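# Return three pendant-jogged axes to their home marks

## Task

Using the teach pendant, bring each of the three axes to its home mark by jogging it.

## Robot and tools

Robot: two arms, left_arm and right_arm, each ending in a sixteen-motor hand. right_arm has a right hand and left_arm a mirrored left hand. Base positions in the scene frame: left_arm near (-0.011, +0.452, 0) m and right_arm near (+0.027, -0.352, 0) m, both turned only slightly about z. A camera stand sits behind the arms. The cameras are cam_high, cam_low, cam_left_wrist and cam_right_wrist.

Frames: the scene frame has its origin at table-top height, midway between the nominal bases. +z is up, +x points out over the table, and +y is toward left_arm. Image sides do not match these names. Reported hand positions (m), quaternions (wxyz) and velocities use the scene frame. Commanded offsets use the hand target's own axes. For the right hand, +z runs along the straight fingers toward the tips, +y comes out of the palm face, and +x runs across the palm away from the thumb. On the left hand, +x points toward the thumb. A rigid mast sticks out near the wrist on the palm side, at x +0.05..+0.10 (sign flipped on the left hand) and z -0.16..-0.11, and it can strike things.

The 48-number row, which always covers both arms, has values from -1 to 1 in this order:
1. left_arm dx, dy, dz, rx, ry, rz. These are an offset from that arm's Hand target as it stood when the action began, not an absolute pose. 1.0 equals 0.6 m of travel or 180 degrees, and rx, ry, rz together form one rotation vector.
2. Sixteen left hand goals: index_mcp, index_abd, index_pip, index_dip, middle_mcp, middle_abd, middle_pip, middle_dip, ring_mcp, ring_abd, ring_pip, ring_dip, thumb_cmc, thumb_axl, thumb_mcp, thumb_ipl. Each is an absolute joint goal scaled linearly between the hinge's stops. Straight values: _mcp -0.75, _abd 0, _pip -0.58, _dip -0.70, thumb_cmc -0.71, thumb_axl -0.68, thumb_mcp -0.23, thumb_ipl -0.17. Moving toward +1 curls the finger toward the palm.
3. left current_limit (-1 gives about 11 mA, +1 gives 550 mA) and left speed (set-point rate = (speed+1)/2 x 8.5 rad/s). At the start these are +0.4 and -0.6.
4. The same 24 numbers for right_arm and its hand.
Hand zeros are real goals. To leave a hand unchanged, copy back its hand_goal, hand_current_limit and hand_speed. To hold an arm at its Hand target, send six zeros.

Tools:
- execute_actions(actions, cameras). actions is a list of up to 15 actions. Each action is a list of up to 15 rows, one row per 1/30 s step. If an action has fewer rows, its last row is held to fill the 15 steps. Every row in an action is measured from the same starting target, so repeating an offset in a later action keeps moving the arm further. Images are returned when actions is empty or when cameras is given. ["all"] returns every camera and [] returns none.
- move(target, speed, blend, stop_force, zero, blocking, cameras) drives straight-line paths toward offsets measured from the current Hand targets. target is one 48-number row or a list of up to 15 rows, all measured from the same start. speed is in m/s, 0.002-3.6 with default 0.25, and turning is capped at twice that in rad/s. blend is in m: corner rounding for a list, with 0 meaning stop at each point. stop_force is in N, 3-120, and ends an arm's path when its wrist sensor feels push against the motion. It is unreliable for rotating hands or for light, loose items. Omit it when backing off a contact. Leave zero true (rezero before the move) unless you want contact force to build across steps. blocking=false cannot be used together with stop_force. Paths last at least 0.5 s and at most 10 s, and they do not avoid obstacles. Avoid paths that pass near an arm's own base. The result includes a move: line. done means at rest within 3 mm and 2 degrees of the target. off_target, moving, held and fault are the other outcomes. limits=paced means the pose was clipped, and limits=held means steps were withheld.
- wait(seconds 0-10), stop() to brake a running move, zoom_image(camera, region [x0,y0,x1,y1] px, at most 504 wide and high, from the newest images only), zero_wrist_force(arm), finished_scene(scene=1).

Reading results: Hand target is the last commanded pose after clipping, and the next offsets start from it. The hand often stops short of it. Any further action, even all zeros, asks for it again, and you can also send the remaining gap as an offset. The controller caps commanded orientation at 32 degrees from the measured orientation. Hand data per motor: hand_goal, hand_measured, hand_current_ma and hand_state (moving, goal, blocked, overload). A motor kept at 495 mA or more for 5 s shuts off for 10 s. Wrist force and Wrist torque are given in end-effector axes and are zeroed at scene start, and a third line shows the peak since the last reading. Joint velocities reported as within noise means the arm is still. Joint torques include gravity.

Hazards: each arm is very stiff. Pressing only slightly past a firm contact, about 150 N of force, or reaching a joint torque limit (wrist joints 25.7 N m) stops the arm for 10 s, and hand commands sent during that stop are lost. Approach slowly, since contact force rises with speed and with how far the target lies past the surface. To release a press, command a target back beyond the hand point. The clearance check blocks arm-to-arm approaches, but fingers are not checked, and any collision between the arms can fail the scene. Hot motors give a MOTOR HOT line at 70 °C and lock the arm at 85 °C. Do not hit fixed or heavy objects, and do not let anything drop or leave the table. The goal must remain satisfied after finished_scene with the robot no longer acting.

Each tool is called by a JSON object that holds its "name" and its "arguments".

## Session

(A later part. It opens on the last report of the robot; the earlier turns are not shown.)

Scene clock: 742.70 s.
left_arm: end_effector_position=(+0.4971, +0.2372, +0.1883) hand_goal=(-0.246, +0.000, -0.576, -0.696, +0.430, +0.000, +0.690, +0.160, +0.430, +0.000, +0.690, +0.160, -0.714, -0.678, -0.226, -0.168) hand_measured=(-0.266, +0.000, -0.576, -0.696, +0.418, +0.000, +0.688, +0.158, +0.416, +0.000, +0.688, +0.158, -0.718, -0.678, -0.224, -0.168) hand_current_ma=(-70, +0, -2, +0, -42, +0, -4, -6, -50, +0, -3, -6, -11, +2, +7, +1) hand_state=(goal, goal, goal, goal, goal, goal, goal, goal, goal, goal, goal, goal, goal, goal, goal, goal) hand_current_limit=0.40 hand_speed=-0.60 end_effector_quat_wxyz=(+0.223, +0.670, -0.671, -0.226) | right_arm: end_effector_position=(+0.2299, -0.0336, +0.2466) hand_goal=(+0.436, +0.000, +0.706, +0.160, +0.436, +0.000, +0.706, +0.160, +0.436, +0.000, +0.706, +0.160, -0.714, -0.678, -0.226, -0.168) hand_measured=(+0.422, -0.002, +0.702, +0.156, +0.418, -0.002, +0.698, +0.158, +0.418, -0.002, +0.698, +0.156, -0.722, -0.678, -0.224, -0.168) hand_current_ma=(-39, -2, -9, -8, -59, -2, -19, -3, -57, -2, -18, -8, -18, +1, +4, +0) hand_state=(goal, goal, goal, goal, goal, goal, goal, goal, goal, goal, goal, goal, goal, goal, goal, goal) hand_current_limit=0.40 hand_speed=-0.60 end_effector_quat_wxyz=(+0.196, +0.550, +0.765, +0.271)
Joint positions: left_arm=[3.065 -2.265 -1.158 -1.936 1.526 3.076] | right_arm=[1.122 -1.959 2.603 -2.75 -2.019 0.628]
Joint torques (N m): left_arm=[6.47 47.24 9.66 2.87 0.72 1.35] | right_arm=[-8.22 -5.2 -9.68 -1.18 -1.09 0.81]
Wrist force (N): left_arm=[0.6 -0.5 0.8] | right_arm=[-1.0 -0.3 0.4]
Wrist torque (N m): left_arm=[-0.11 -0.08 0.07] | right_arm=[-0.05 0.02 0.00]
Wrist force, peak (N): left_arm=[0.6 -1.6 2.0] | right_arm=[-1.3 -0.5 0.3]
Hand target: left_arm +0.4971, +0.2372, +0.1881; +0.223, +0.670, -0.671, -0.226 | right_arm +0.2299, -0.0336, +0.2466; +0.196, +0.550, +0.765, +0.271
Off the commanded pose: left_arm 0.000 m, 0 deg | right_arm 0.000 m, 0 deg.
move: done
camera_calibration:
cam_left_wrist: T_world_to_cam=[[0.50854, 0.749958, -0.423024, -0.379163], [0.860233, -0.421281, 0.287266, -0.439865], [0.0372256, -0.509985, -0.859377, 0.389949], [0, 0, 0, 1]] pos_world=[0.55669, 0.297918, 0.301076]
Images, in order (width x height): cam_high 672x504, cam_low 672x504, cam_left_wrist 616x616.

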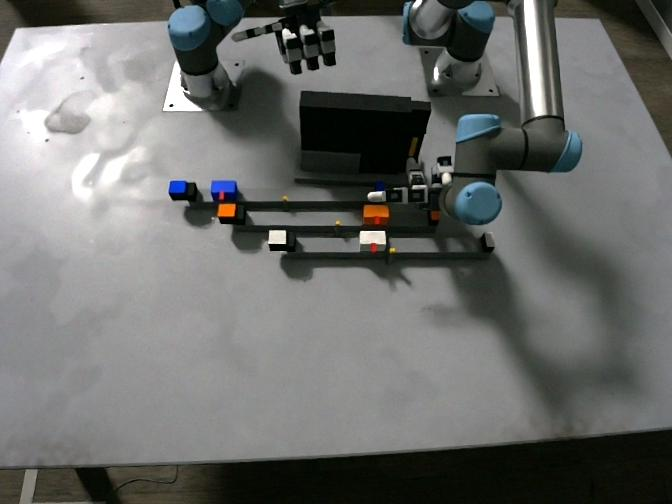

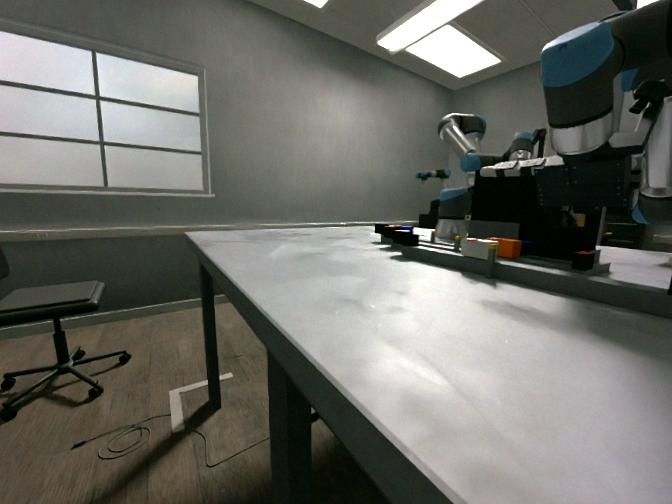

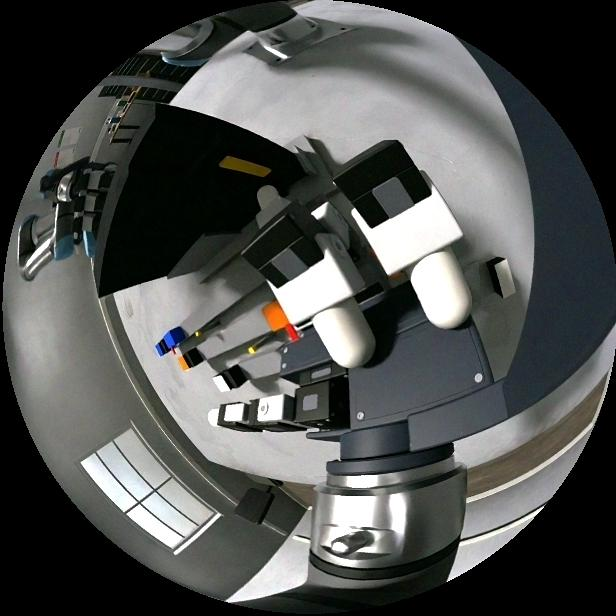

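{"name": "move", "arguments": {"target": [-0.005,0.04,0.03,0,0,0,-0.2466,0,-0.576,-0.696,0.43,0,0.69,0.16,0.43,0,0.69,0.16,-0.714,-0.678,-0.226,-0.168,0.4,-0.6,0,0,0,0,0,0,0.436,0,0.706,0.16,0.436,0,0.706,0.16,0.436,0,0.706,0.16,-0.714,-0.678,-0.226,-0.168,0.4,-0.6], "speed": 0.006, "stop_force": 3, "cameras": ["cam_high", "cam_left_wrist", "cam_right_wrist"]}}

{"name": "zoom_image", "arguments": {"camera": "cam_left_wrist", "region": [210, 130, 310, 230]}}

{"name": "zoom_image", "arguments": {"camera": "cam_right_wrist", "region": [300, 60, 450, 200]}}

Scene clock: 795.43 s.
left_arm: end_effector_position=(+0.4763, +0.2394, +0.1882) hand_goal=(-0.246, +0.000, -0.576, -0.696, +0.430, +0.000, +0.690, +0.160, +0.430, +0.000, +0.690, +0.160, -0.714, -0.678, -0.226, -0.168) hand_measured=(-0.266, +0.000, -0.576, -0.696, +0.418, +0.000, +0.688, +0.158, +0.416, +0.000, +0.688, +0.158, -0.718, -0.678, -0.224, -0.168) hand_current_ma=(-70, +0, -2, +0, -42, +0, -4, -6, -50, +0, -3, -6, -11, +2, +7, +1) hand_state=(goal, goal, goal, goal, goal, goal, goal, goal, goal, goal, goal, goal, goal, goal, goal, goal) hand_current_limit=0.40 hand_speed=-0.60 end_effector_quat_wxyz=(+0.223, +0.670, -0.671, -0.226) | right_arm: end_effector_position=(+0.2299, -0.0336, +0.2466) hand_goal=(+0.436, +0.000, +0.706, +0.160, +0.436, +0.000, +0.706, +0.160, +0.436, +0.000, +0.706, +0.160, -0.714, -0.678, -0.226, -0.168) hand_measured=(+0.422, -0.002, +0.702, +0.156, +0.418, -0.002, +0.698, +0.158, +0.418, -0.002, +0.698, +0.156, -0.722, -0.678, -0.224, -0.168) hand_current_ma=(-39, -2, -9, -8, -59, -2, -19, -3, -57, -2, -18, -8, -18, +1, +4, +0) hand_state=(goal, goal, goal, goal, goal, goal, goal, goal, goal, goal, goal, goal, goal, goal, goal, goal) hand_current_limit=0.40 hand_speed=-0.60 end_effector_quat_wxyz=(+0.196, +0.550, +0.765, +0.271)
Joint positions: left_arm=[3.065 -2.215 -1.244 -1.9 1.526 3.077] | right_arm=[1.122 -1.959 2.603 -2.75 -2.019 0.628]
Joint torques (N m): left_arm=[3.76 39.2 25.68 -2.49 1.03 1.72] | right_arm=[-6.47 -8.33 -9.34 -1.29 -1.99 0.81]
Wrist force (N): left_arm=[0.7 -2.4 -1.4] | right_arm=[-0.8 -0.4 0.3]
Wrist torque (N m): left_arm=[0.04 -0.02 0.02] | right_arm=[-0.05 -0.01 0.02]
Wrist force, peak (N): left_arm=[0.8 -2.5 -1.7] | right_arm=[-1.0 -0.4 0.8]
Hand target: left_arm +0.4763, +0.2394, +0.1882; +0.223, +0.670, -0.671, -0.226 (not the last commanded pose) | right_arm +0.2299, -0.0336, +0.2466; +0.196, +0.550, +0.765, +0.271
Off the commanded pose: left_arm 0.009 m, 0 deg | right_arm 0.000 m, 0 deg.
move: contact (left_arm)
camera_calibration:
cam_left_wrist: T_world_to_cam=[[0.508576, 0.749941, -0.423011, -0.370253], [0.860212, -0.421312, 0.287283, -0.42103], [0.0372256, -0.509985, -0.859377, 0.391845], [0, 0, 0, 1]] pos_world=[0.53589, 0.300118, 0.301076]
cam_right_wrist: T_world_to_cam=[[0.735751, -0.573419, 0.360362, -0.237333], [-0.672366, -0.682257, 0.287141, 0.0111154], [0.0812069, -0.453559, -0.887519, 0.306336], [0, 0, 0, 1]] pos_world=[0.157215, 0.0104338, 0.354213]
Images, in order (width x height): cam_high 672x504, cam_left_wrist 616x616, cam_right_wrist 616x616.

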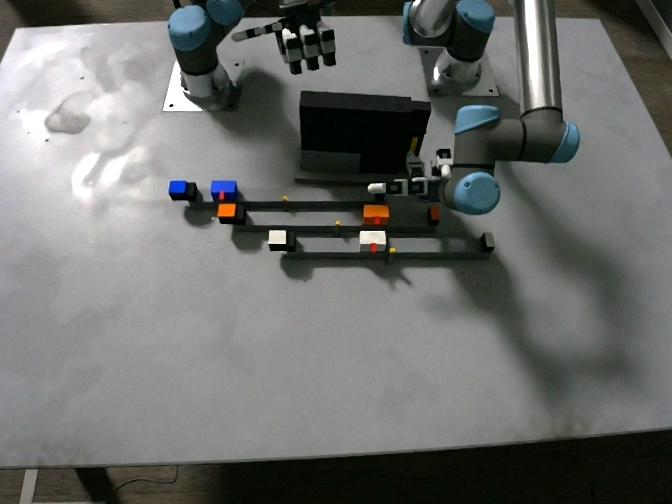

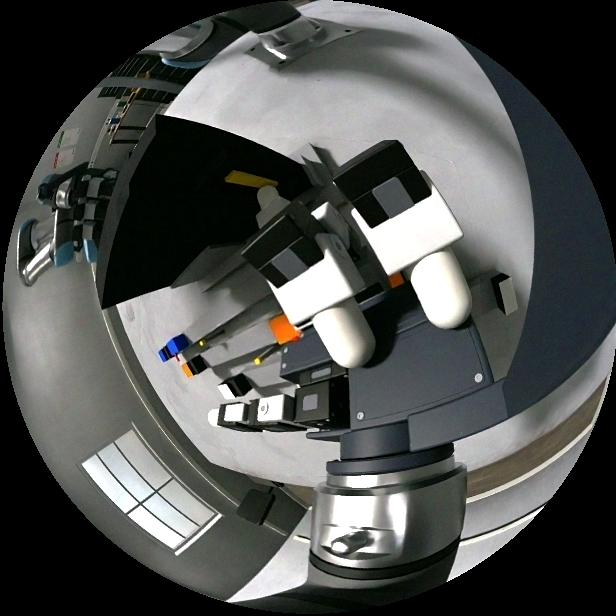

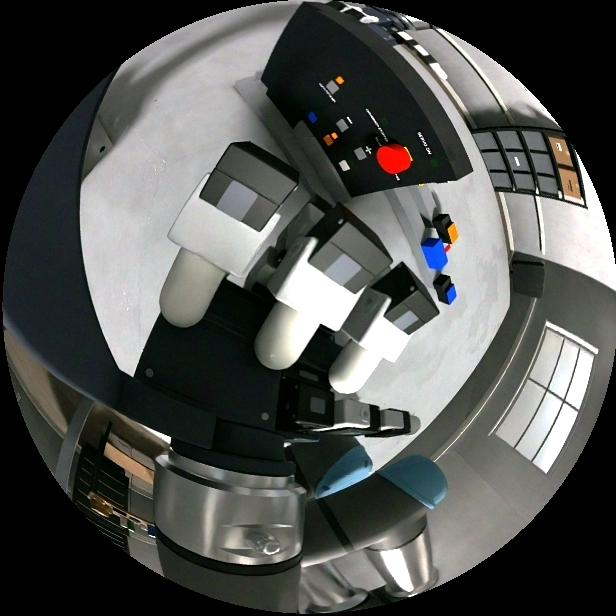

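Scaled by 5.040 from the camera's 616x616 image, which has a finer 880x880 frame.

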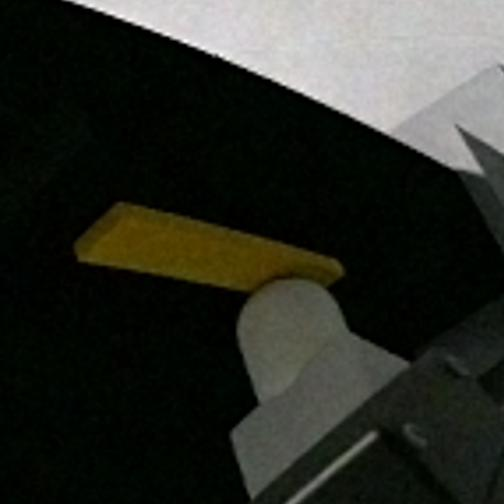

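Scaled by 3.360 from the camera's 616x616 image, which has a finer 880x880 frame.

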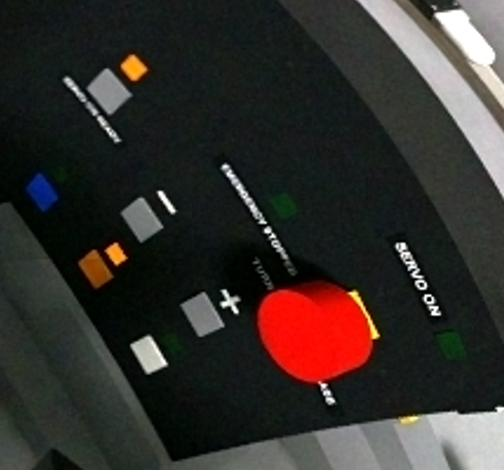

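{"name": "move", "arguments": {"target": [0,0.002,0.0015,0,0,0,-0.2466,0,-0.576,-0.696,0.43,0,0.69,0.16,0.43,0,0.69,0.16,-0.714,-0.678,-0.226,-0.168,0.4,-0.6,0,0,0,0,0,0,0.436,0,0.706,0.16,0.436,0,0.706,0.16,0.436,0,0.706,0.16,-0.714,-0.678,-0.226,-0.168,0.4,-0.6], "speed": 0.006, "cameras": ["cam_right_wrist"]}}

{"name": "zoom_image", "arguments": {"camera": "cam_right_wrist", "region": [300, 60, 450, 200]}}

{"name": "move", "arguments": {"target": [0,0.002,0.0015,0,0,0,-0.2466,0,-0.576,-0.696,0.43,0,0.69,0.16,0.43,0,0.69,0.16,-0.714,-0.678,-0.226,-0.168,0.4,-0.6,0,0,0,0,0,0,0.436,0,0.706,0.16,0.436,0,0.706,0.16,0.436,0,0.706,0.16,-0.714,-0.678,-0.226,-0.168,0.4,-0.6], "speed": 0.006, "cameras": ["cam_right_wrist"]}}

{"name": "zoom_image", "arguments": {"camera": "cam_right_wrist", "region": [300, 60, 450, 200]}}

Scene clock: 823.57 s.
left_arm: end_effector_position=(+0.4748, +0.2394, +0.1882) hand_goal=(-0.246, +0.000, -0.576, -0.696, +0.430, +0.000, +0.690, +0.160, +0.430, +0.000, +0.690, +0.160, -0.714, -0.678, -0.226, -0.168) hand_measured=(-0.266, +0.000, -0.578, -0.696, +0.418, +0.000, +0.688, +0.158, +0.416, +0.000, +0.688, +0.158, -0.718, -0.678, -0.224, -0.168) hand_current_ma=(-70, +0, -3, +0, -42, +0, -4, -6, -50, +0, -3, -6, -11, +2, +7, +1) hand_state=(goal, goal, goal, goal, goal, goal, goal, goal, goal, goal, goal, goal, goal, goal, goal, goal) hand_current_limit=0.40 hand_speed=-0.60 end_effector_quat_wxyz=(+0.223, +0.670, -0.671, -0.226) | right_arm: end_effector_position=(+0.2299, -0.0336, +0.2466) hand_goal=(+0.436, +0.000, +0.706, +0.160, +0.436, +0.000, +0.706, +0.160, +0.436, +0.000, +0.706, +0.160, -0.714, -0.678, -0.226, -0.168) hand_measured=(+0.422, -0.002, +0.702, +0.156, +0.418, -0.002, +0.698, +0.158, +0.418, -0.002, +0.698, +0.156, -0.722, -0.678, -0.224, -0.168) hand_current_ma=(-39, -2, -9, -8, -59, -2, -19, -3, -57, -2, -18, -8, -18, +1, +4, +0) hand_state=(goal, goal, goal, goal, goal, goal, goal, goal, goal, goal, goal, goal, goal, goal, goal, goal) hand_current_limit=0.40 hand_speed=-0.60 end_effector_quat_wxyz=(+0.196, +0.550, +0.765, +0.271)
Joint positions: left_arm=[3.065 -2.211 -1.25 -1.897 1.526 3.077] | right_arm=[1.122 -1.959 2.603 -2.75 -2.019 0.628]
Joint torques (N m): left_arm=[-8.54 48.25 13.73 1.71 -0.87 -1.46] | right_arm=[-5.25 -7.57 -9.41 -1.16 -2.52 0.68]
Wrist force (N): left_arm=[0.5 -3.3 -2.3] | right_arm=[-0.8 -0.3 0.5]
Wrist torque (N m): left_arm=[0.09 -0.02 0.01] | right_arm=[-0.06 -0.02 0.02]
Wrist force, peak (N): left_arm=[0.4 -3.4 -2.5] | right_arm=[-1.3 -0.4 0.6]
Hand target: left_arm +0.4748, +0.2394, +0.1882; +0.223, +0.670, -0.671, -0.226 | right_arm +0.2299, -0.0336, +0.2466; +0.196, +0.550, +0.765, +0.271
Off the commanded pose: left_arm 0.000 m, 0 deg | right_arm 0.000 m, 0 deg.
move: done
camera_calibration:
cam_right_wrist: T_world_to_cam=[[0.735751, -0.573419, 0.360362, -0.237333], [-0.672366, -0.682257, 0.287141, 0.0111154], [0.0812069, -0.453559, -0.887519, 0.306336], [0, 0, 0, 1]] pos_world=[0.157215, 0.0104338, 0.354213]
Images, in order (width x height): cam_right_wrist 616x616.

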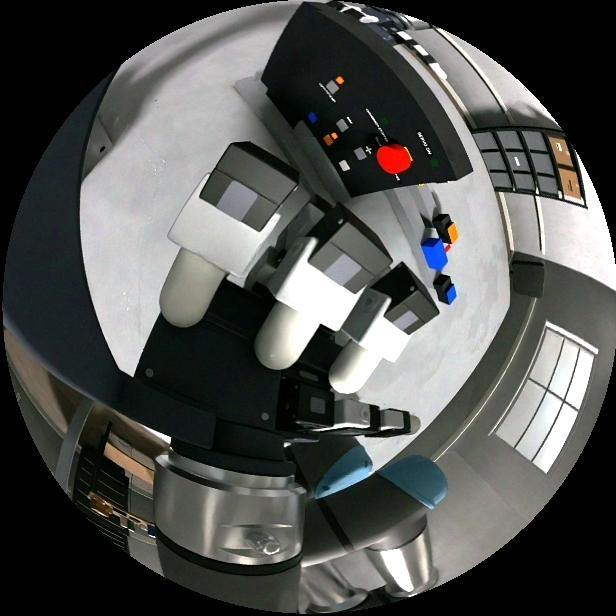

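Scaled by 3.360 from the camera's 616x616 image, which has a finer 880x880 frame.

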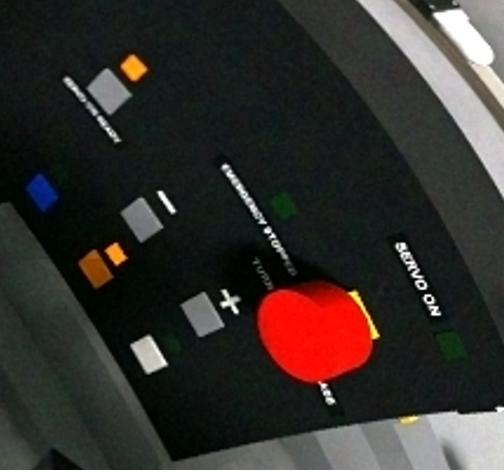

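Scene clock: 824.27 s.
left_arm: end_effector_position=(+0.4733, +0.2394, +0.1882) hand_goal=(-0.246, +0.000, -0.576, -0.696, +0.430, +0.000, +0.690, +0.160, +0.430, +0.000, +0.690, +0.160, -0.714, -0.678, -0.226, -0.168) hand_measured=(-0.266, +0.002, -0.578, -0.696, +0.418, +0.000, +0.688, +0.158, +0.416, +0.000, +0.688, +0.158, -0.718, -0.678, -0.224, -0.168) hand_current_ma=(-70, +4, -3, +0, -42, +0, -4, -6, -50, +0, -3, -6, -11, +2, +7, +1) hand_state=(goal, goal, goal, goal, goal, goal, goal, goal, goal, goal, goal, goal, goal, goal, goal, goal) hand_current_limit=0.40 hand_speed=-0.60 end_effector_quat_wxyz=(+0.223, +0.670, -0.671, -0.226) | right_arm: end_effector_position=(+0.2299, -0.0336, +0.2466) hand_goal=(+0.436, +0.000, +0.706, +0.160, +0.436, +0.000, +0.706, +0.160, +0.436, +0.000, +0.706, +0.160, -0.714, -0.678, -0.226, -0.168) hand_measured=(+0.422, -0.002, +0.702, +0.156, +0.418, -0.002, +0.698, +0.158, +0.418, -0.002, +0.698, +0.156, -0.722, -0.678, -0.224, -0.168) hand_current_ma=(-39, -2, -9, -8, -59, -2, -19, -3, -57, -2, -18, -8, -18, +1, +4, +0) hand_state=(goal, goal, goal, goal, goal, goal, goal, goal, goal, goal, goal, goal, goal, goal, goal, goal) hand_current_limit=0.40 hand_speed=-0.60 end_effector_quat_wxyz=(+0.196, +0.550, +0.765, +0.271)
Joint positions: left_arm=[3.065 -2.207 -1.256 -1.895 1.526 3.077] | right_arm=[1.122 -1.959 2.603 -2.75 -2.019 0.628]
Joint torques (N m): left_arm=[-7.62 48.12 13.22 1.74 -1.4 -1.74] | right_arm=[-5.36 -8.74 -9.27 -1.27 -2.31 0.87]
Wrist force (N): left_arm=[0.4 -3.6 -2.5] | right_arm=[-0.9 -0.3 0.3]
Wrist torque (N m): left_arm=[0.08 -0.03 0.01] | right_arm=[-0.04 0.00 0.01]
Wrist force, peak (N): left_arm=[0.7 -3.9 -2.8] | right_arm=[-1.0 -0.6 0.5]
Hand target: left_arm +0.4733, +0.2394, +0.1882; +0.223, +0.670, -0.671, -0.226 | right_arm +0.2299, -0.0336, +0.2466; +0.196, +0.550, +0.765, +0.271
Off the commanded pose: left_arm 0.000 m, 0 deg | right_arm 0.000 m, 0 deg.
move: done
camera_calibration:
cam_right_wrist: T_world_to_cam=[[0.735751, -0.573419, 0.360362, -0.237333], [-0.672366, -0.682257, 0.287141, 0.0111154], [0.0812069, -0.453559, -0.887519, 0.306336], [0, 0, 0, 1]] pos_world=[0.157215, 0.0104338, 0.354213]
Images, in order (width x height): cam_right_wrist 616x616.

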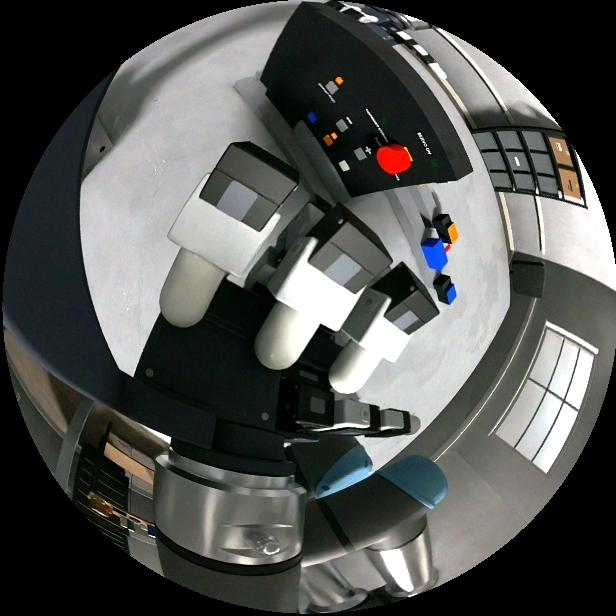

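Scaled by 3.360 from the camera's 616x616 image, which has a finer 880x880 frame.

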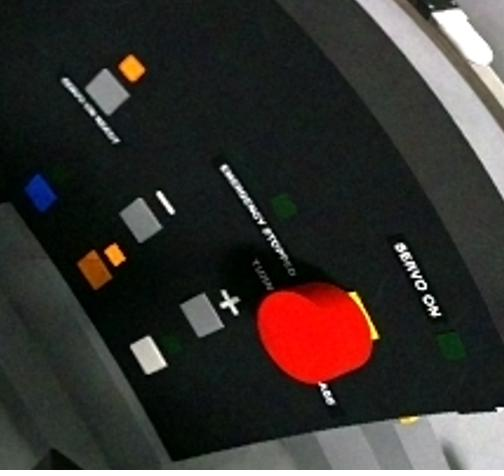

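{"name": "zoom_image", "arguments": {"camera": "cam_right_wrist", "region": [230, 0, 370, 140]}}

{"name": "zoom_image", "arguments": {"camera": "cam_right_wrist", "region": [400, 120, 490, 210]}}

Scaled by 3.600 from the camera's 616x616 image, which has a finer 880x880 frame.

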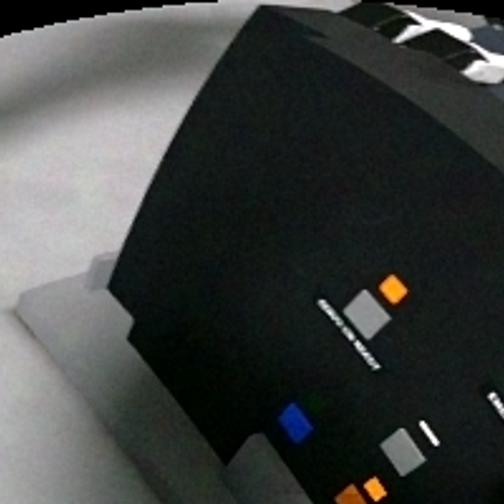

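Scaled by 5.600 from the camera's 616x616 image, which has a finer 880x880 frame.

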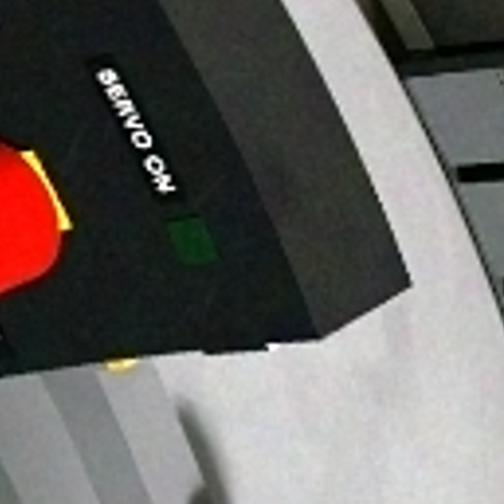

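{"name": "move", "arguments": {"target": [0,0.002,0.0015,0,0,0,-0.2466,0,-0.576,-0.696,0.43,0,0.69,0.16,0.43,0,0.69,0.16,-0.714,-0.678,-0.226,-0.168,0.4,-0.6,0,0,0,0,0,0,0.436,0,0.706,0.16,0.436,0,0.706,0.16,0.436,0,0.706,0.16,-0.714,-0.678,-0.226,-0.168,0.4,-0.6], "speed": 0.006, "cameras": ["cam_right_wrist", "cam_left_wrist"]}}

{"name": "zoom_image", "arguments": {"camera": "cam_right_wrist", "region": [230, 0, 370, 140]}}

{"name": "zoom_image", "arguments": {"camera": "cam_right_wrist", "region": [400, 120, 490, 210]}}

{"name": "zoom_image", "arguments": {"camera": "cam_left_wrist", "region": [210, 130, 310, 230]}}

Scene clock: 875.73 s.
left_arm: end_effector_position=(+0.4718, +0.2394, +0.1882) hand_goal=(-0.246, +0.000, -0.576, -0.696, +0.430, +0.000, +0.690, +0.160, +0.430, +0.000, +0.690, +0.160, -0.714, -0.678, -0.226, -0.168) hand_measured=(-0.266, +0.006, -0.578, -0.696, +0.418, +0.000, +0.688, +0.158, +0.416, +0.000, +0.688, +0.158, -0.718, -0.678, -0.224, -0.168) hand_current_ma=(-70, +12, -3, +0, -42, +0, -4, -6, -50, +0, -3, -6, -11, +2, +7, +1) hand_state=(goal, goal, goal, goal, goal, goal, goal, goal, goal, goal, goal, goal, goal, goal, goal, goal) hand_current_limit=0.40 hand_speed=-0.60 end_effector_quat_wxyz=(+0.223, +0.670, -0.671, -0.226) | right_arm: end_effector_position=(+0.2299, -0.0336, +0.2466) hand_goal=(+0.436, +0.000, +0.706, +0.160, +0.436, +0.000, +0.706, +0.160, +0.436, +0.000, +0.706, +0.160, -0.714, -0.678, -0.226, -0.168) hand_measured=(+0.422, -0.002, +0.702, +0.156, +0.418, -0.002, +0.698, +0.158, +0.418, -0.002, +0.698, +0.156, -0.722, -0.678, -0.224, -0.168) hand_current_ma=(-39, -2, -9, -8, -59, -2, -19, -3, -57, -2, -18, -8, -18, +1, +4, +0) hand_state=(goal, goal, goal, goal, goal, goal, goal, goal, goal, goal, goal, goal, goal, goal, goal, goal) hand_current_limit=0.40 hand_speed=-0.60 end_effector_quat_wxyz=(+0.196, +0.550, +0.765, +0.271)
Joint positions: left_arm=[3.065 -2.204 -1.262 -1.893 1.526 3.077] | right_arm=[1.122 -1.959 2.603 -2.75 -2.019 0.628]
Joint torques (N m): left_arm=[-8.82 47.68 13.56 1.7 -1.27 -1.65] | right_arm=[-4.8 -8.66 -10.11 -1.22 -2.46 0.69]
Wrist force (N): left_arm=[0.2 -3.5 -2.9] | right_arm=[-1.0 -0.2 0.6]
Wrist torque (N m): left_arm=[0.16 -0.01 -0.01] | right_arm=[-0.05 0.00 0.01]
Wrist force, peak (N): left_arm=[0.0 -4.4 -3.8] | right_arm=[-1.2 -0.4 0.4]
Hand target: left_arm +0.4718, +0.2394, +0.1882; +0.223, +0.670, -0.671, -0.226 | right_arm +0.2299, -0.0336, +0.2466; +0.196, +0.550, +0.765, +0.271
Off the commanded pose: left_arm 0.000 m, 0 deg | right_arm 0.000 m, 0 deg.
move: done
camera_calibration:
cam_left_wrist: T_world_to_cam=[[0.50854, 0.749958, -0.423024, -0.367947], [0.860233, -0.421281, 0.287266, -0.417174], [0.0372256, -0.509985, -0.859377, 0.392012], [0, 0, 0, 1]] pos_world=[0.53139, 0.300118, 0.301076]
cam_right_wrist: T_world_to_cam=[[0.735751, -0.573419, 0.360362, -0.237333], [-0.672366, -0.682257, 0.287141, 0.0111154], [0.0812069, -0.453559, -0.887519, 0.306336], [0, 0, 0, 1]] pos_world=[0.157215, 0.0104338, 0.354213]
Images, in order (width x height): cam_left_wrist 616x616, cam_right_wrist 616x616.

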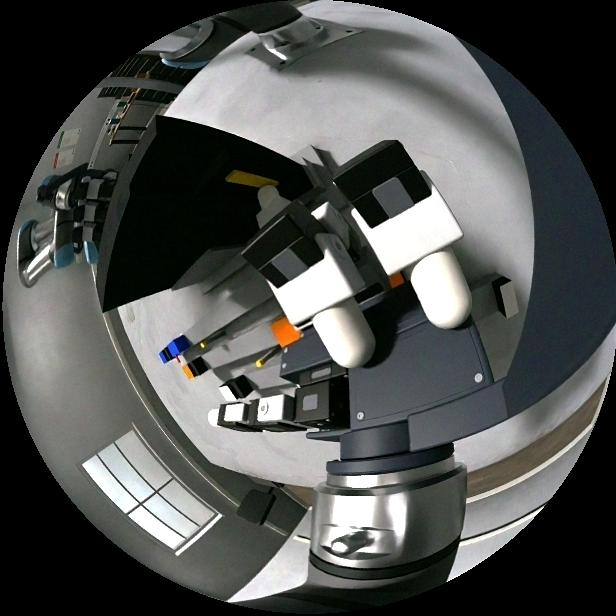

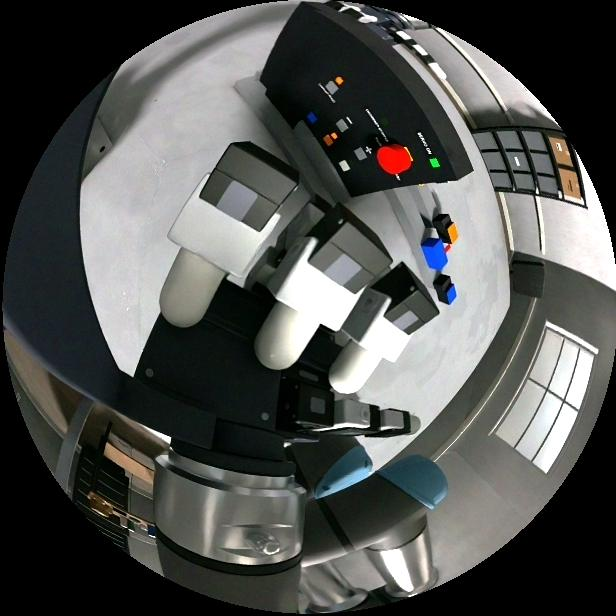

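Scaled by 3.600 from the camera's 616x616 image, which has a finer 880x880 frame.

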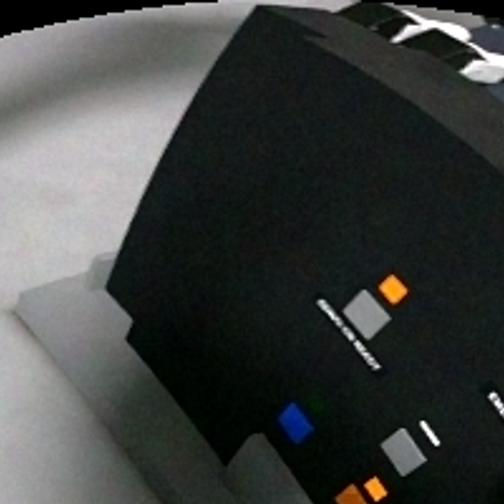

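Scaled by 5.600 from the camera's 616x616 image, which has a finer 880x880 frame.

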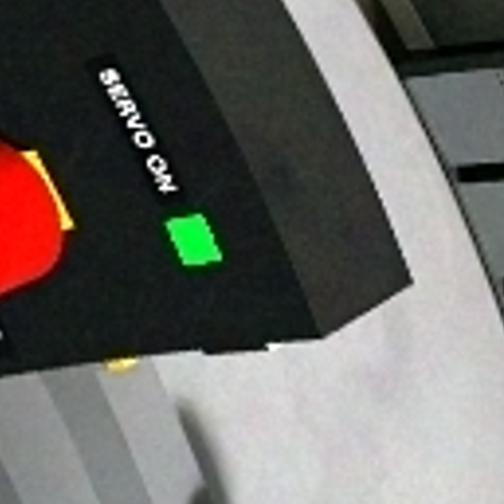

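Scaled by 5.040 from the camera's 616x616 image, which has a finer 880x880 frame.

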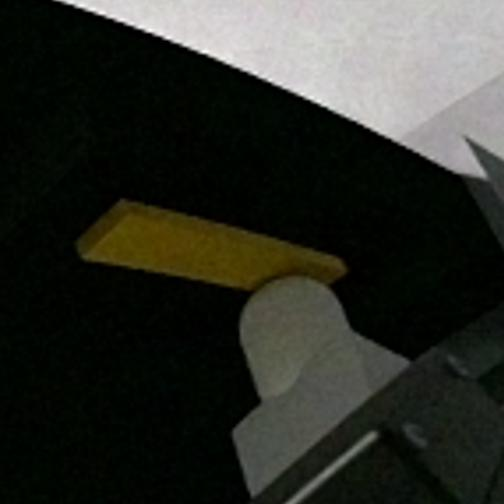

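{"name": "move", "arguments": {"target": [[0,0,0,0,0,0,-0.2466,0,-0.576,-0.696,0.43,0,0.69,0.16,0.43,0,0.69,0.16,-0.714,-0.678,-0.226,-0.168,0.4,-0.6,0.131,0.0298,0.0523,0,0,0,0.436,0,0.706,0.16,0.436,0,0.706,0.16,0.436,0,0.706,0.16,-0.714,-0.678,-0.226,-0.168,0.4,-0.6],[0,0,0,0,0,0,-0.2466,0,-0.576,-0.696,0.43,0,0.69,0.16,0.43,0,0.69,0.16,-0.714,-0.678,-0.226,-0.168,0.4,-0.6,0.131,0.0298,0.0523,0,0,0,-0.342,0,-0.576,-0.696,0.436,0,0.706,0.16,0.436,0,0.706,0.16,-0.714,-0.678,-0.226,-0.168,0.4,-0.6]], "speed": 0.1, "cameras": ["cam_high", "cam_right_wrist"]}}

{"name": "zoom_image", "arguments": {"camera": "cam_right_wrist", "region": [270, 60, 450, 240]}}

{"name": "zoom_image", "arguments": {"camera": "cam_high", "region": [160, 160, 340, 270]}}

{"name": "zoom_image", "arguments": {"camera": "cam_high", "region": [320, 170, 500, 270]}}

Scene clock: 928.10 s.
left_arm: end_effector_position=(+0.4718, +0.2394, +0.1882) hand_goal=(-0.246, +0.000, -0.576, -0.696, +0.430, +0.000, +0.690, +0.160, +0.430, +0.000, +0.690, +0.160, -0.714, -0.678, -0.226, -0.168) hand_measured=(-0.266, +0.006, -0.578, -0.696, +0.418, +0.000, +0.688, +0.158, +0.416, +0.000, +0.688, +0.158, -0.718, -0.678, -0.224, -0.168) hand_current_ma=(-70, +12, -3, +0, -42, +0, -4, -6, -50, +0, -3, -6, -11, +2, +7, +1) hand_state=(goal, goal, goal, goal, goal, goal, goal, goal, goal, goal, goal, goal, goal, goal, goal, goal) hand_current_limit=0.40 hand_speed=-0.60 end_effector_quat_wxyz=(+0.223, +0.670, -0.671, -0.226) | right_arm: end_effector_position=(+0.2369, +0.0516, +0.2334) hand_goal=(-0.342, +0.000, -0.576, -0.696, +0.436, +0.000, +0.706, +0.160, +0.436, +0.000, +0.706, +0.160, -0.714, -0.678, -0.226, -0.168) hand_measured=(-0.348, -0.002, -0.576, -0.694, +0.418, -0.002, +0.698, +0.158, +0.418, -0.002, +0.698, +0.156, -0.722, -0.678, -0.224, -0.168) hand_current_ma=(-15, -2, +1, +5, -59, -2, -19, -3, -57, -2, -17, -8, -18, +1, +4, +0) hand_state=(goal, goal, goal, goal, goal, goal, goal, goal, goal, goal, goal, goal, goal, goal, goal, goal) hand_current_limit=0.40 hand_speed=-0.60 end_effector_quat_wxyz=(+0.196, +0.550, +0.765, +0.271)
Joint positions: left_arm=[3.065 -2.204 -1.261 -1.893 1.526 3.077] | right_arm=[1.227 -1.653 2.43 -2.835 -2.07 0.731]
Joint torques (N m): left_arm=[-5.43 39.11 24.42 -2.78 -1.26 -1.03] | right_arm=[-12.59 -7.92 -28.94 -0.78 0.71 0.93]
Wrist force (N): left_arm=[0.3 -3.6 -2.8] | right_arm=[-0.8 -0.1 0.4]
Wrist torque (N m): left_arm=[0.12 -0.02 0.01] | right_arm=[-0.03 0.01 0.04]
Wrist force, peak (N): left_arm=[0.1 -4.0 -2.8] | right_arm=[-1.9 -0.5 -0.1]
Hand target: left_arm +0.4718, +0.2394, +0.1882; +0.223, +0.670, -0.671, -0.226 | right_arm +0.2369, +0.0516, +0.2334; +0.196, +0.550, +0.765, +0.271
Off the commanded pose: left_arm 0.000 m, 0 deg | right_arm 0.000 m, 0 deg.
move: done
camera_calibration:
cam_right_wrist: T_world_to_cam=[[0.735751, -0.573419, 0.360362, -0.188797], [-0.672366, -0.682257, 0.287141, 0.0776733], [0.0812069, -0.453559, -0.887519, 0.332703], [0, 0, 0, 1]] pos_world=[0.164115, 0.0956338, 0.341013]
Images, in order (width x height): cam_high 672x504, cam_right_wrist 616x616.

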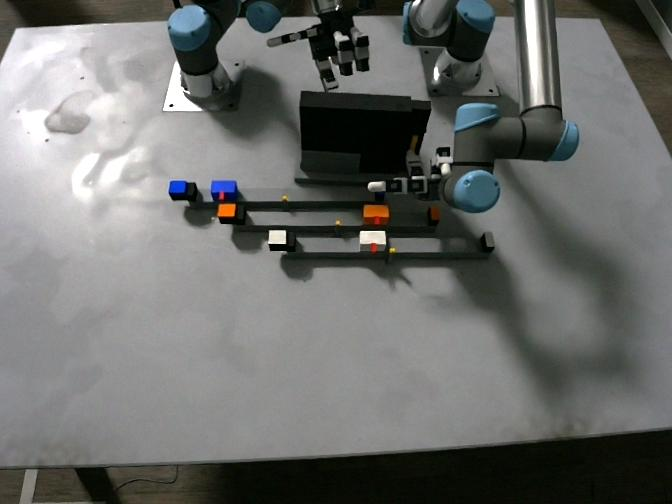

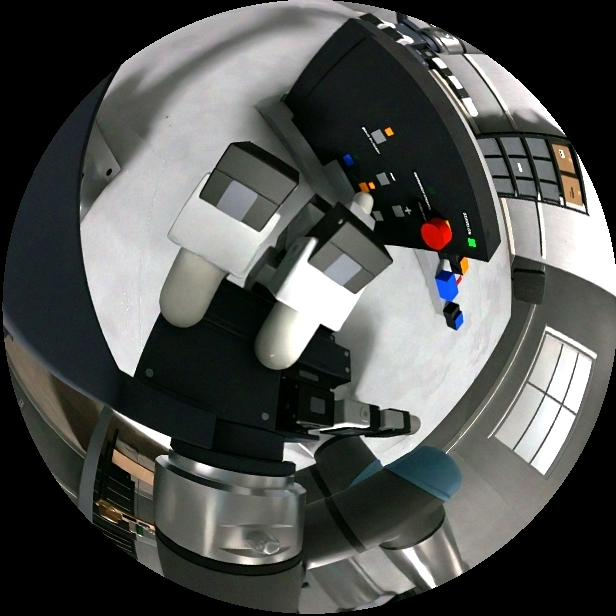

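Scaled by 2.800 from the camera's 616x616 image, which has a finer 880x880 frame.

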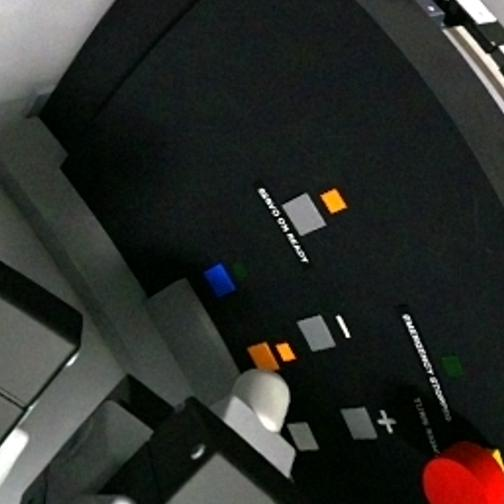

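Scaled by 2.800.

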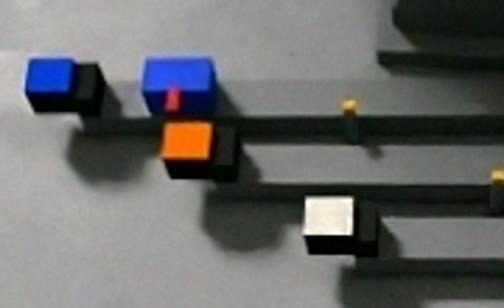

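Scaled by 2.800.

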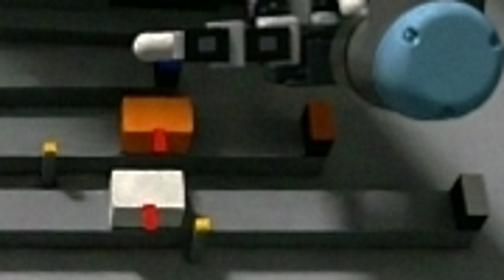

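{"name": "move", "arguments": {"target": [0,0,0,0,0,0,-0.2466,0,-0.576,-0.696,0.43,0,0.69,0.16,0.43,0,0.69,0.16,-0.714,-0.678,-0.226,-0.168,0.4,-0.6,-0.011,0.0252,0.0635,0,0,0,-0.342,0,-0.576,-0.696,0.436,0,0.706,0.16,0.436,0,0.706,0.16,-0.714,-0.678,-0.226,-0.168,0.4,-0.6], "speed": 0.06, "cameras": ["cam_right_wrist"]}}

{"name": "zoom_image", "arguments": {"camera": "cam_right_wrist", "region": [320, 90, 460, 230]}}

Scene clock: 988.13 s.
left_arm: end_effector_position=(+0.4718, +0.2394, +0.1882) hand_goal=(-0.246, +0.000, -0.576, -0.696, +0.430, +0.000, +0.690, +0.160, +0.430, +0.000, +0.690, +0.160, -0.714, -0.678, -0.226, -0.168) hand_measured=(-0.266, +0.006, -0.578, -0.696, +0.418, +0.000, +0.688, +0.158, +0.416, +0.000, +0.688, +0.158, -0.718, -0.678, -0.224, -0.168) hand_current_ma=(-70, +12, -3, +0, -42, +0, -4, -6, -50, +0, -3, -6, -11, +2, +7, +1) hand_state=(goal, goal, goal, goal, goal, goal, goal, goal, goal, goal, goal, goal, goal, goal, goal, goal) hand_current_limit=0.40 hand_speed=-0.60 end_effector_quat_wxyz=(+0.223, +0.670, -0.671, -0.226) | right_arm: end_effector_position=(+0.2729, +0.0567, +0.2134) hand_goal=(-0.342, +0.000, -0.576, -0.696, +0.436, +0.000, +0.706, +0.160, +0.436, +0.000, +0.706, +0.160, -0.714, -0.678, -0.226, -0.168) hand_measured=(-0.348, -0.002, -0.576, -0.694, +0.418, -0.002, +0.698, +0.158, +0.418, -0.002, +0.698, +0.156, -0.722, -0.678, -0.224, -0.168) hand_current_ma=(-15, -2, +1, +5, -59, -2, -19, -3, -57, -2, -17, -8, -18, +1, +4, +0) hand_state=(goal, goal, goal, goal, goal, goal, goal, goal, goal, goal, goal, goal, goal, goal, goal, goal) hand_current_limit=0.40 hand_speed=-0.60 end_effector_quat_wxyz=(+0.196, +0.550, +0.765, +0.271)
Joint positions: left_arm=[3.065 -2.204 -1.261 -1.893 1.526 3.077] | right_arm=[1.136 -1.567 2.438 -2.97 -2.026 0.642]
Joint torques (N m): left_arm=[-4.69 38.6 24.14 -2.86 -1.11 -0.62] | right_arm=[11.98 -14.97 -6.8 -1.22 -2.78 0.73]
Wrist force (N): left_arm=[0.0 -3.7 -2.8] | right_arm=[-1.0 -0.4 0.4]
Wrist torque (N m): left_arm=[0.12 0.01 -0.02] | right_arm=[-0.06 0.03 -0.03]
Wrist force, peak (N): left_arm=[0.1 -3.8 -3.0] | right_arm=[-1.2 -0.3 1.2]
Hand target: left_arm +0.4718, +0.2394, +0.1882; +0.223, +0.670, -0.671, -0.226 | right_arm +0.2729, +0.0567, +0.2134; +0.196, +0.550, +0.765, +0.271
Off the commanded pose: left_arm 0.000 m, 0 deg | right_arm 0.000 m, 0 deg.
move: done
camera_calibration:
cam_right_wrist: T_world_to_cam=[[0.735669, -0.573542, 0.360333, -0.205189], [-0.672467, -0.682151, 0.287154, 0.111174], [0.0811071, -0.453563, -0.887526, 0.314357], [0, 0, 0, 1]] pos_world=[0.200215, 0.100734, 0.321013]
Images, in order (width x height): cam_right_wrist 616x616.

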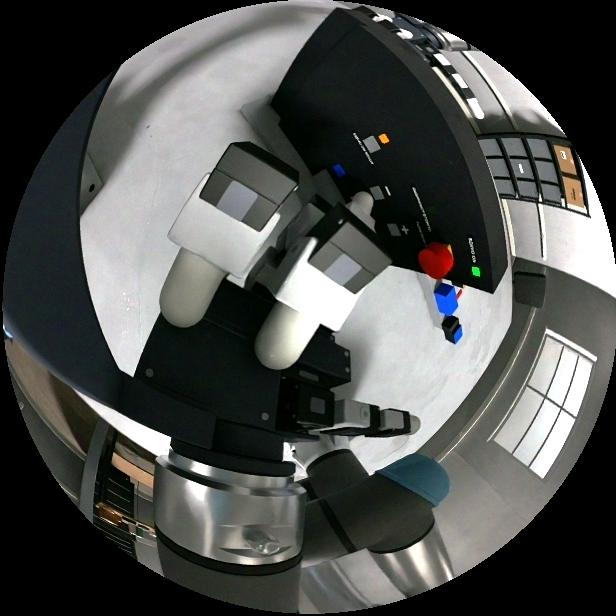

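Scaled by 3.600 from the camera's 616x616 image, which has a finer 880x880 frame.

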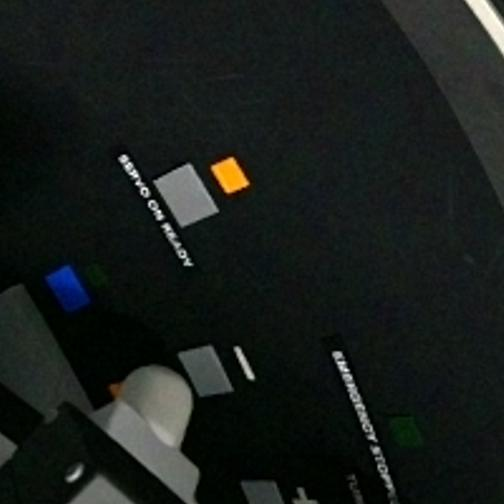

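{"name": "move", "arguments": {"target": [0,0,0,0,0,0,-0.2466,0,-0.576,-0.696,0.43,0,0.69,0.16,0.43,0,0.69,0.16,-0.714,-0.678,-0.226,-0.168,0.4,-0.6,-0.0116,0.0215,0.0175,0,0,0,-0.342,0,-0.576,-0.696,0.436,0,0.706,0.16,0.436,0,0.706,0.16,-0.714,-0.678,-0.226,-0.168,0.4,-0.6], "speed": 0.01, "stop_force": 3, "cameras": ["cam_high", "cam_right_wrist"]}}

{"name": "move", "arguments": {"target": [0,0,0,0,0,0,-0.2466,0,-0.576,-0.696,0.43,0,0.69,0.16,0.43,0,0.69,0.16,-0.714,-0.678,-0.226,-0.168,0.4,-0.6,0.0077,-0.0143,-0.0117,0,0,0,-0.342,0,-0.576,-0.696,0.436,0,0.706,0.16,0.436,0,0.706,0.16,-0.714,-0.678,-0.226,-0.168,0.4,-0.6], "speed": 0.05, "cameras": ["cam_high", "cam_right_wrist"]}}

{"name": "zoom_image", "arguments": {"camera": "cam_high", "region": [320, 170, 500, 270]}}

{"name": "zoom_image", "arguments": {"camera": "cam_right_wrist", "region": [320, 90, 500, 300]}}

Scene clock: 1010.70 s.
left_arm: end_effector_position=(+0.4718, +0.2394, +0.1882) hand_goal=(-0.246, +0.000, -0.576, -0.696, +0.430, +0.000, +0.690, +0.160, +0.430, +0.000, +0.690, +0.160, -0.714, -0.678, -0.226, -0.168) hand_measured=(-0.266, +0.006, -0.578, -0.696, +0.418, +0.000, +0.688, +0.158, +0.416, +0.000, +0.688, +0.158, -0.718, -0.678, -0.224, -0.168) hand_current_ma=(-70, +14, -3, +0, -42, +0, -4, -6, -50, +0, -3, -6, -11, +2, +7, +1) hand_state=(goal, goal, goal, goal, goal, goal, goal, goal, goal, goal, goal, goal, goal, goal, goal, goal) hand_current_limit=0.40 hand_speed=-0.60 end_effector_quat_wxyz=(+0.223, +0.670, -0.671, -0.226) | right_arm: end_effector_position=(+0.2812, +0.0561, +0.2135) hand_goal=(-0.342, +0.000, -0.576, -0.696, +0.436, +0.000, +0.706, +0.160, +0.436, +0.000, +0.706, +0.160, -0.714, -0.678, -0.226, -0.168) hand_measured=(-0.348, +0.000, -0.576, -0.694, +0.418, -0.002, +0.698, +0.158, +0.418, -0.002, +0.698, +0.156, -0.722, -0.678, -0.224, -0.168) hand_current_ma=(-17, -1, +0, +5, -59, -2, -19, -3, -57, -2, -17, -8, -18, +1, +4, +0) hand_state=(goal, goal, goal, goal, goal, goal, goal, goal, goal, goal, goal, goal, goal, goal, goal, goal) hand_current_limit=0.40 hand_speed=-0.60 end_effector_quat_wxyz=(+0.196, +0.550, +0.765, +0.271)
Joint positions: left_arm=[3.065 -2.204 -1.261 -1.893 1.526 3.077] | right_arm=[1.114 -1.563 2.437 -2.982 -2.015 0.621]
Joint torques (N m): left_arm=[-2.29 38.11 23.77 -2.74 -0.87 -0.13] | right_arm=[12.73 -21.56 -7.69 -0.65 -2.79 -1.06]
Wrist force (N): left_arm=[0.2 -3.3 -2.5] | right_arm=[-0.7 -2.6 -2.0]
Wrist torque (N m): left_arm=[0.12 -0.02 0.00] | right_arm=[0.04 -0.06 0.04]
Wrist force, peak (N): left_arm=[0.5 -3.8 -3.0] | right_arm=[-0.5 -2.9 -2.9]
Hand target: left_arm +0.4718, +0.2394, +0.1882; +0.223, +0.670, -0.671, -0.226 | right_arm +0.2812, +0.0561, +0.2134; +0.196, +0.550, +0.765, +0.271 (not the last commanded pose)
Off the commanded pose: left_arm 0.000 m, 0 deg | right_arm 0.010 m, 0 deg.
move: contact (right_arm)
camera_calibration:
cam_right_wrist: T_world_to_cam=[[0.735732, -0.57347, 0.360321, -0.211655], [-0.672386, -0.682267, 0.287068, 0.116368], [0.0812105, -0.45348, -0.887559, 0.313393], [0, 0, 0, 1]] pos_world=[0.208515, 0.100134, 0.321013]
Images, in order (width x height): cam_high 672x504, cam_right_wrist 616x616.

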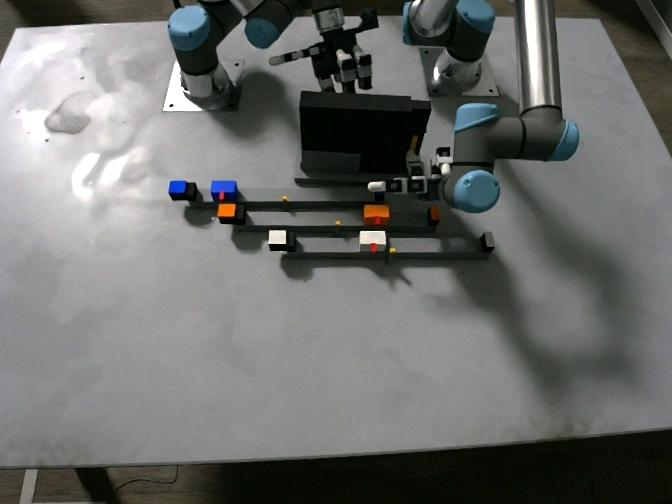

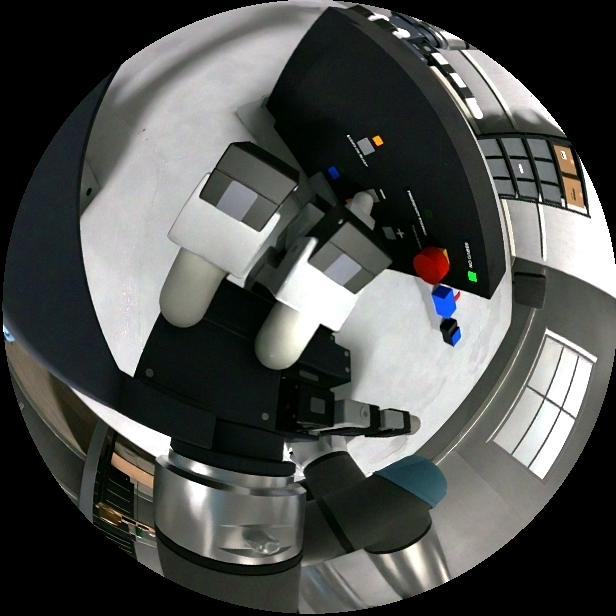

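Scene clock: 1011.43 s.
left_arm: end_effector_position=(+0.4718, +0.2394, +0.1882) hand_goal=(-0.246, +0.000, -0.576, -0.696, +0.430, +0.000, +0.690, +0.160, +0.430, +0.000, +0.690, +0.160, -0.714, -0.678, -0.226, -0.168) hand_measured=(-0.266, +0.006, -0.578, -0.696, +0.418, +0.000, +0.688, +0.158, +0.416, +0.000, +0.688, +0.158, -0.718, -0.678, -0.224, -0.168) hand_current_ma=(-70, +14, -3, +0, -42, +0, -4, -6, -50, +0, -3, -6, -11, +2, +7, +1) hand_state=(goal, goal, goal, goal, goal, goal, goal, goal, goal, goal, goal, goal, goal, goal, goal, goal) hand_current_limit=0.40 hand_speed=-0.60 end_effector_quat_wxyz=(+0.223, +0.670, -0.671, -0.226) | right_arm: end_effector_position=(+0.2691, +0.0569, +0.2135) hand_goal=(-0.342, +0.000, -0.576, -0.696, +0.436, +0.000, +0.706, +0.160, +0.436, +0.000, +0.706, +0.160, -0.714, -0.678, -0.226, -0.168) hand_measured=(-0.348, +0.000, -0.576, -0.694, +0.418, -0.002, +0.698, +0.158, +0.418, -0.002, +0.698, +0.156, -0.722, -0.678, -0.224, -0.168) hand_current_ma=(-17, -1, +0, +5, -59, -2, -19, -3, -57, -2, -17, -8, -18, +1, +4, +0) hand_state=(goal, goal, goal, goal, goal, goal, goal, goal, goal, goal, goal, goal, goal, goal, goal, goal) hand_current_limit=0.40 hand_speed=-0.60 end_effector_quat_wxyz=(+0.197, +0.550, +0.765, +0.271) end_effector_velocity=(+0.001, +0.000, +0.000) end_effector_angular_velocity=(-0.002, +0.000, +0.004)
Joint positions: left_arm=[3.065 -2.204 -1.261 -1.893 1.526 3.077] | right_arm=[1.146 -1.569 2.438 -2.964 -2.031 0.652]
Joint velocities: left_arm=[within noise] | right_arm=[-0.002 0 0.001 -0.002 0.002 -0.007]
Joint torques (N m): left_arm=[-2.13 38.8 24.53 -2.82 -0.97 0.14] | right_arm=[-11.35 -10.56 -10.63 -5.15 0.99 -0.9]
Wrist force (N): left_arm=[0.7 -3.4 -2.5] | right_arm=[-0.9 -0.4 0.1]
Wrist torque (N m): left_arm=[0.11 -0.09 0.04] | right_arm=[-0.05 0.01 0.00]
Wrist force, peak (N): left_arm=[0.0 -3.6 -2.7] | right_arm=[-0.9 -2.4 -2.1]
Hand target: left_arm +0.4718, +0.2394, +0.1882; +0.223, +0.670, -0.671, -0.226 | right_arm +0.2692, +0.0570, +0.2135; +0.196, +0.550, +0.765, +0.271
Off the commanded pose: left_arm 0.000 m, 0 deg | right_arm 0.000 m, 0 deg.
move: done
camera_calibration:
cam_right_wrist: T_world_to_cam=[[0.735763, -0.573327, 0.360485, -0.202367], [-0.672353, -0.682202, 0.287301, 0.10869], [0.0812068, -0.453758, -0.887417, 0.31472], [0, 0, 0, 1]] pos_world=[0.196415, 0.100933, 0.321012]
Images, in order (width x height): cam_high 672x504, cam_right_wrist 616x616.

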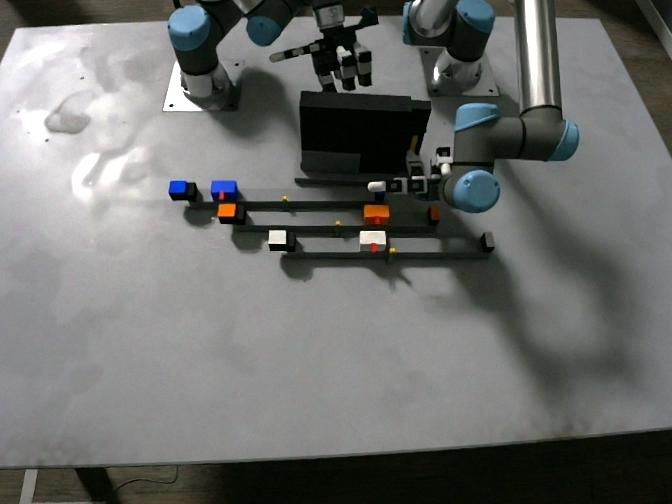

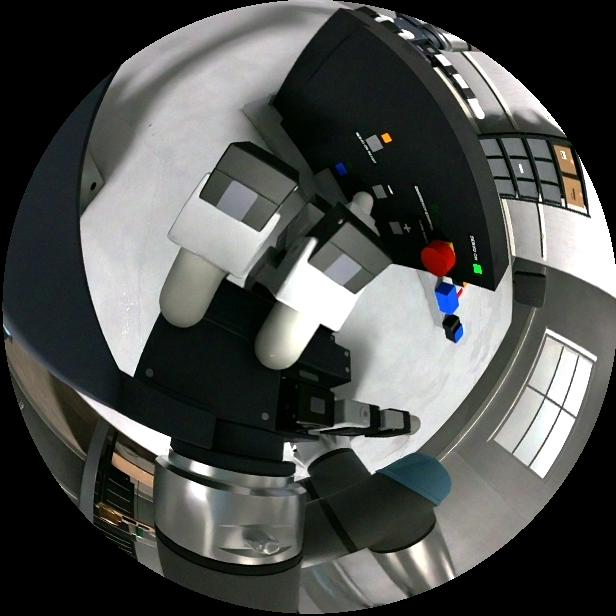

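Scaled by 2.800.

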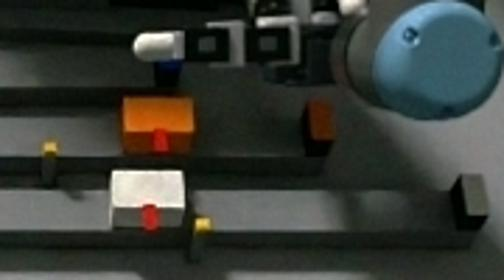

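Scaled by 2.400 from the camera's 616x616 image, which has a finer 880x880 frame.

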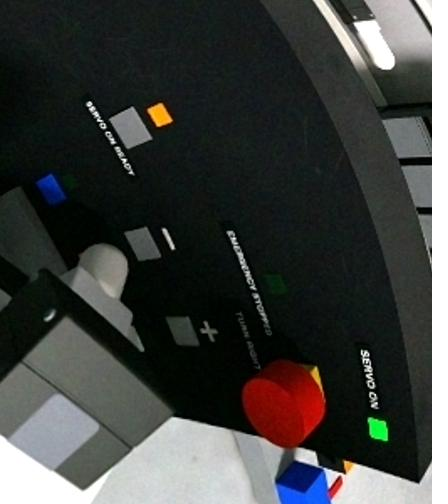

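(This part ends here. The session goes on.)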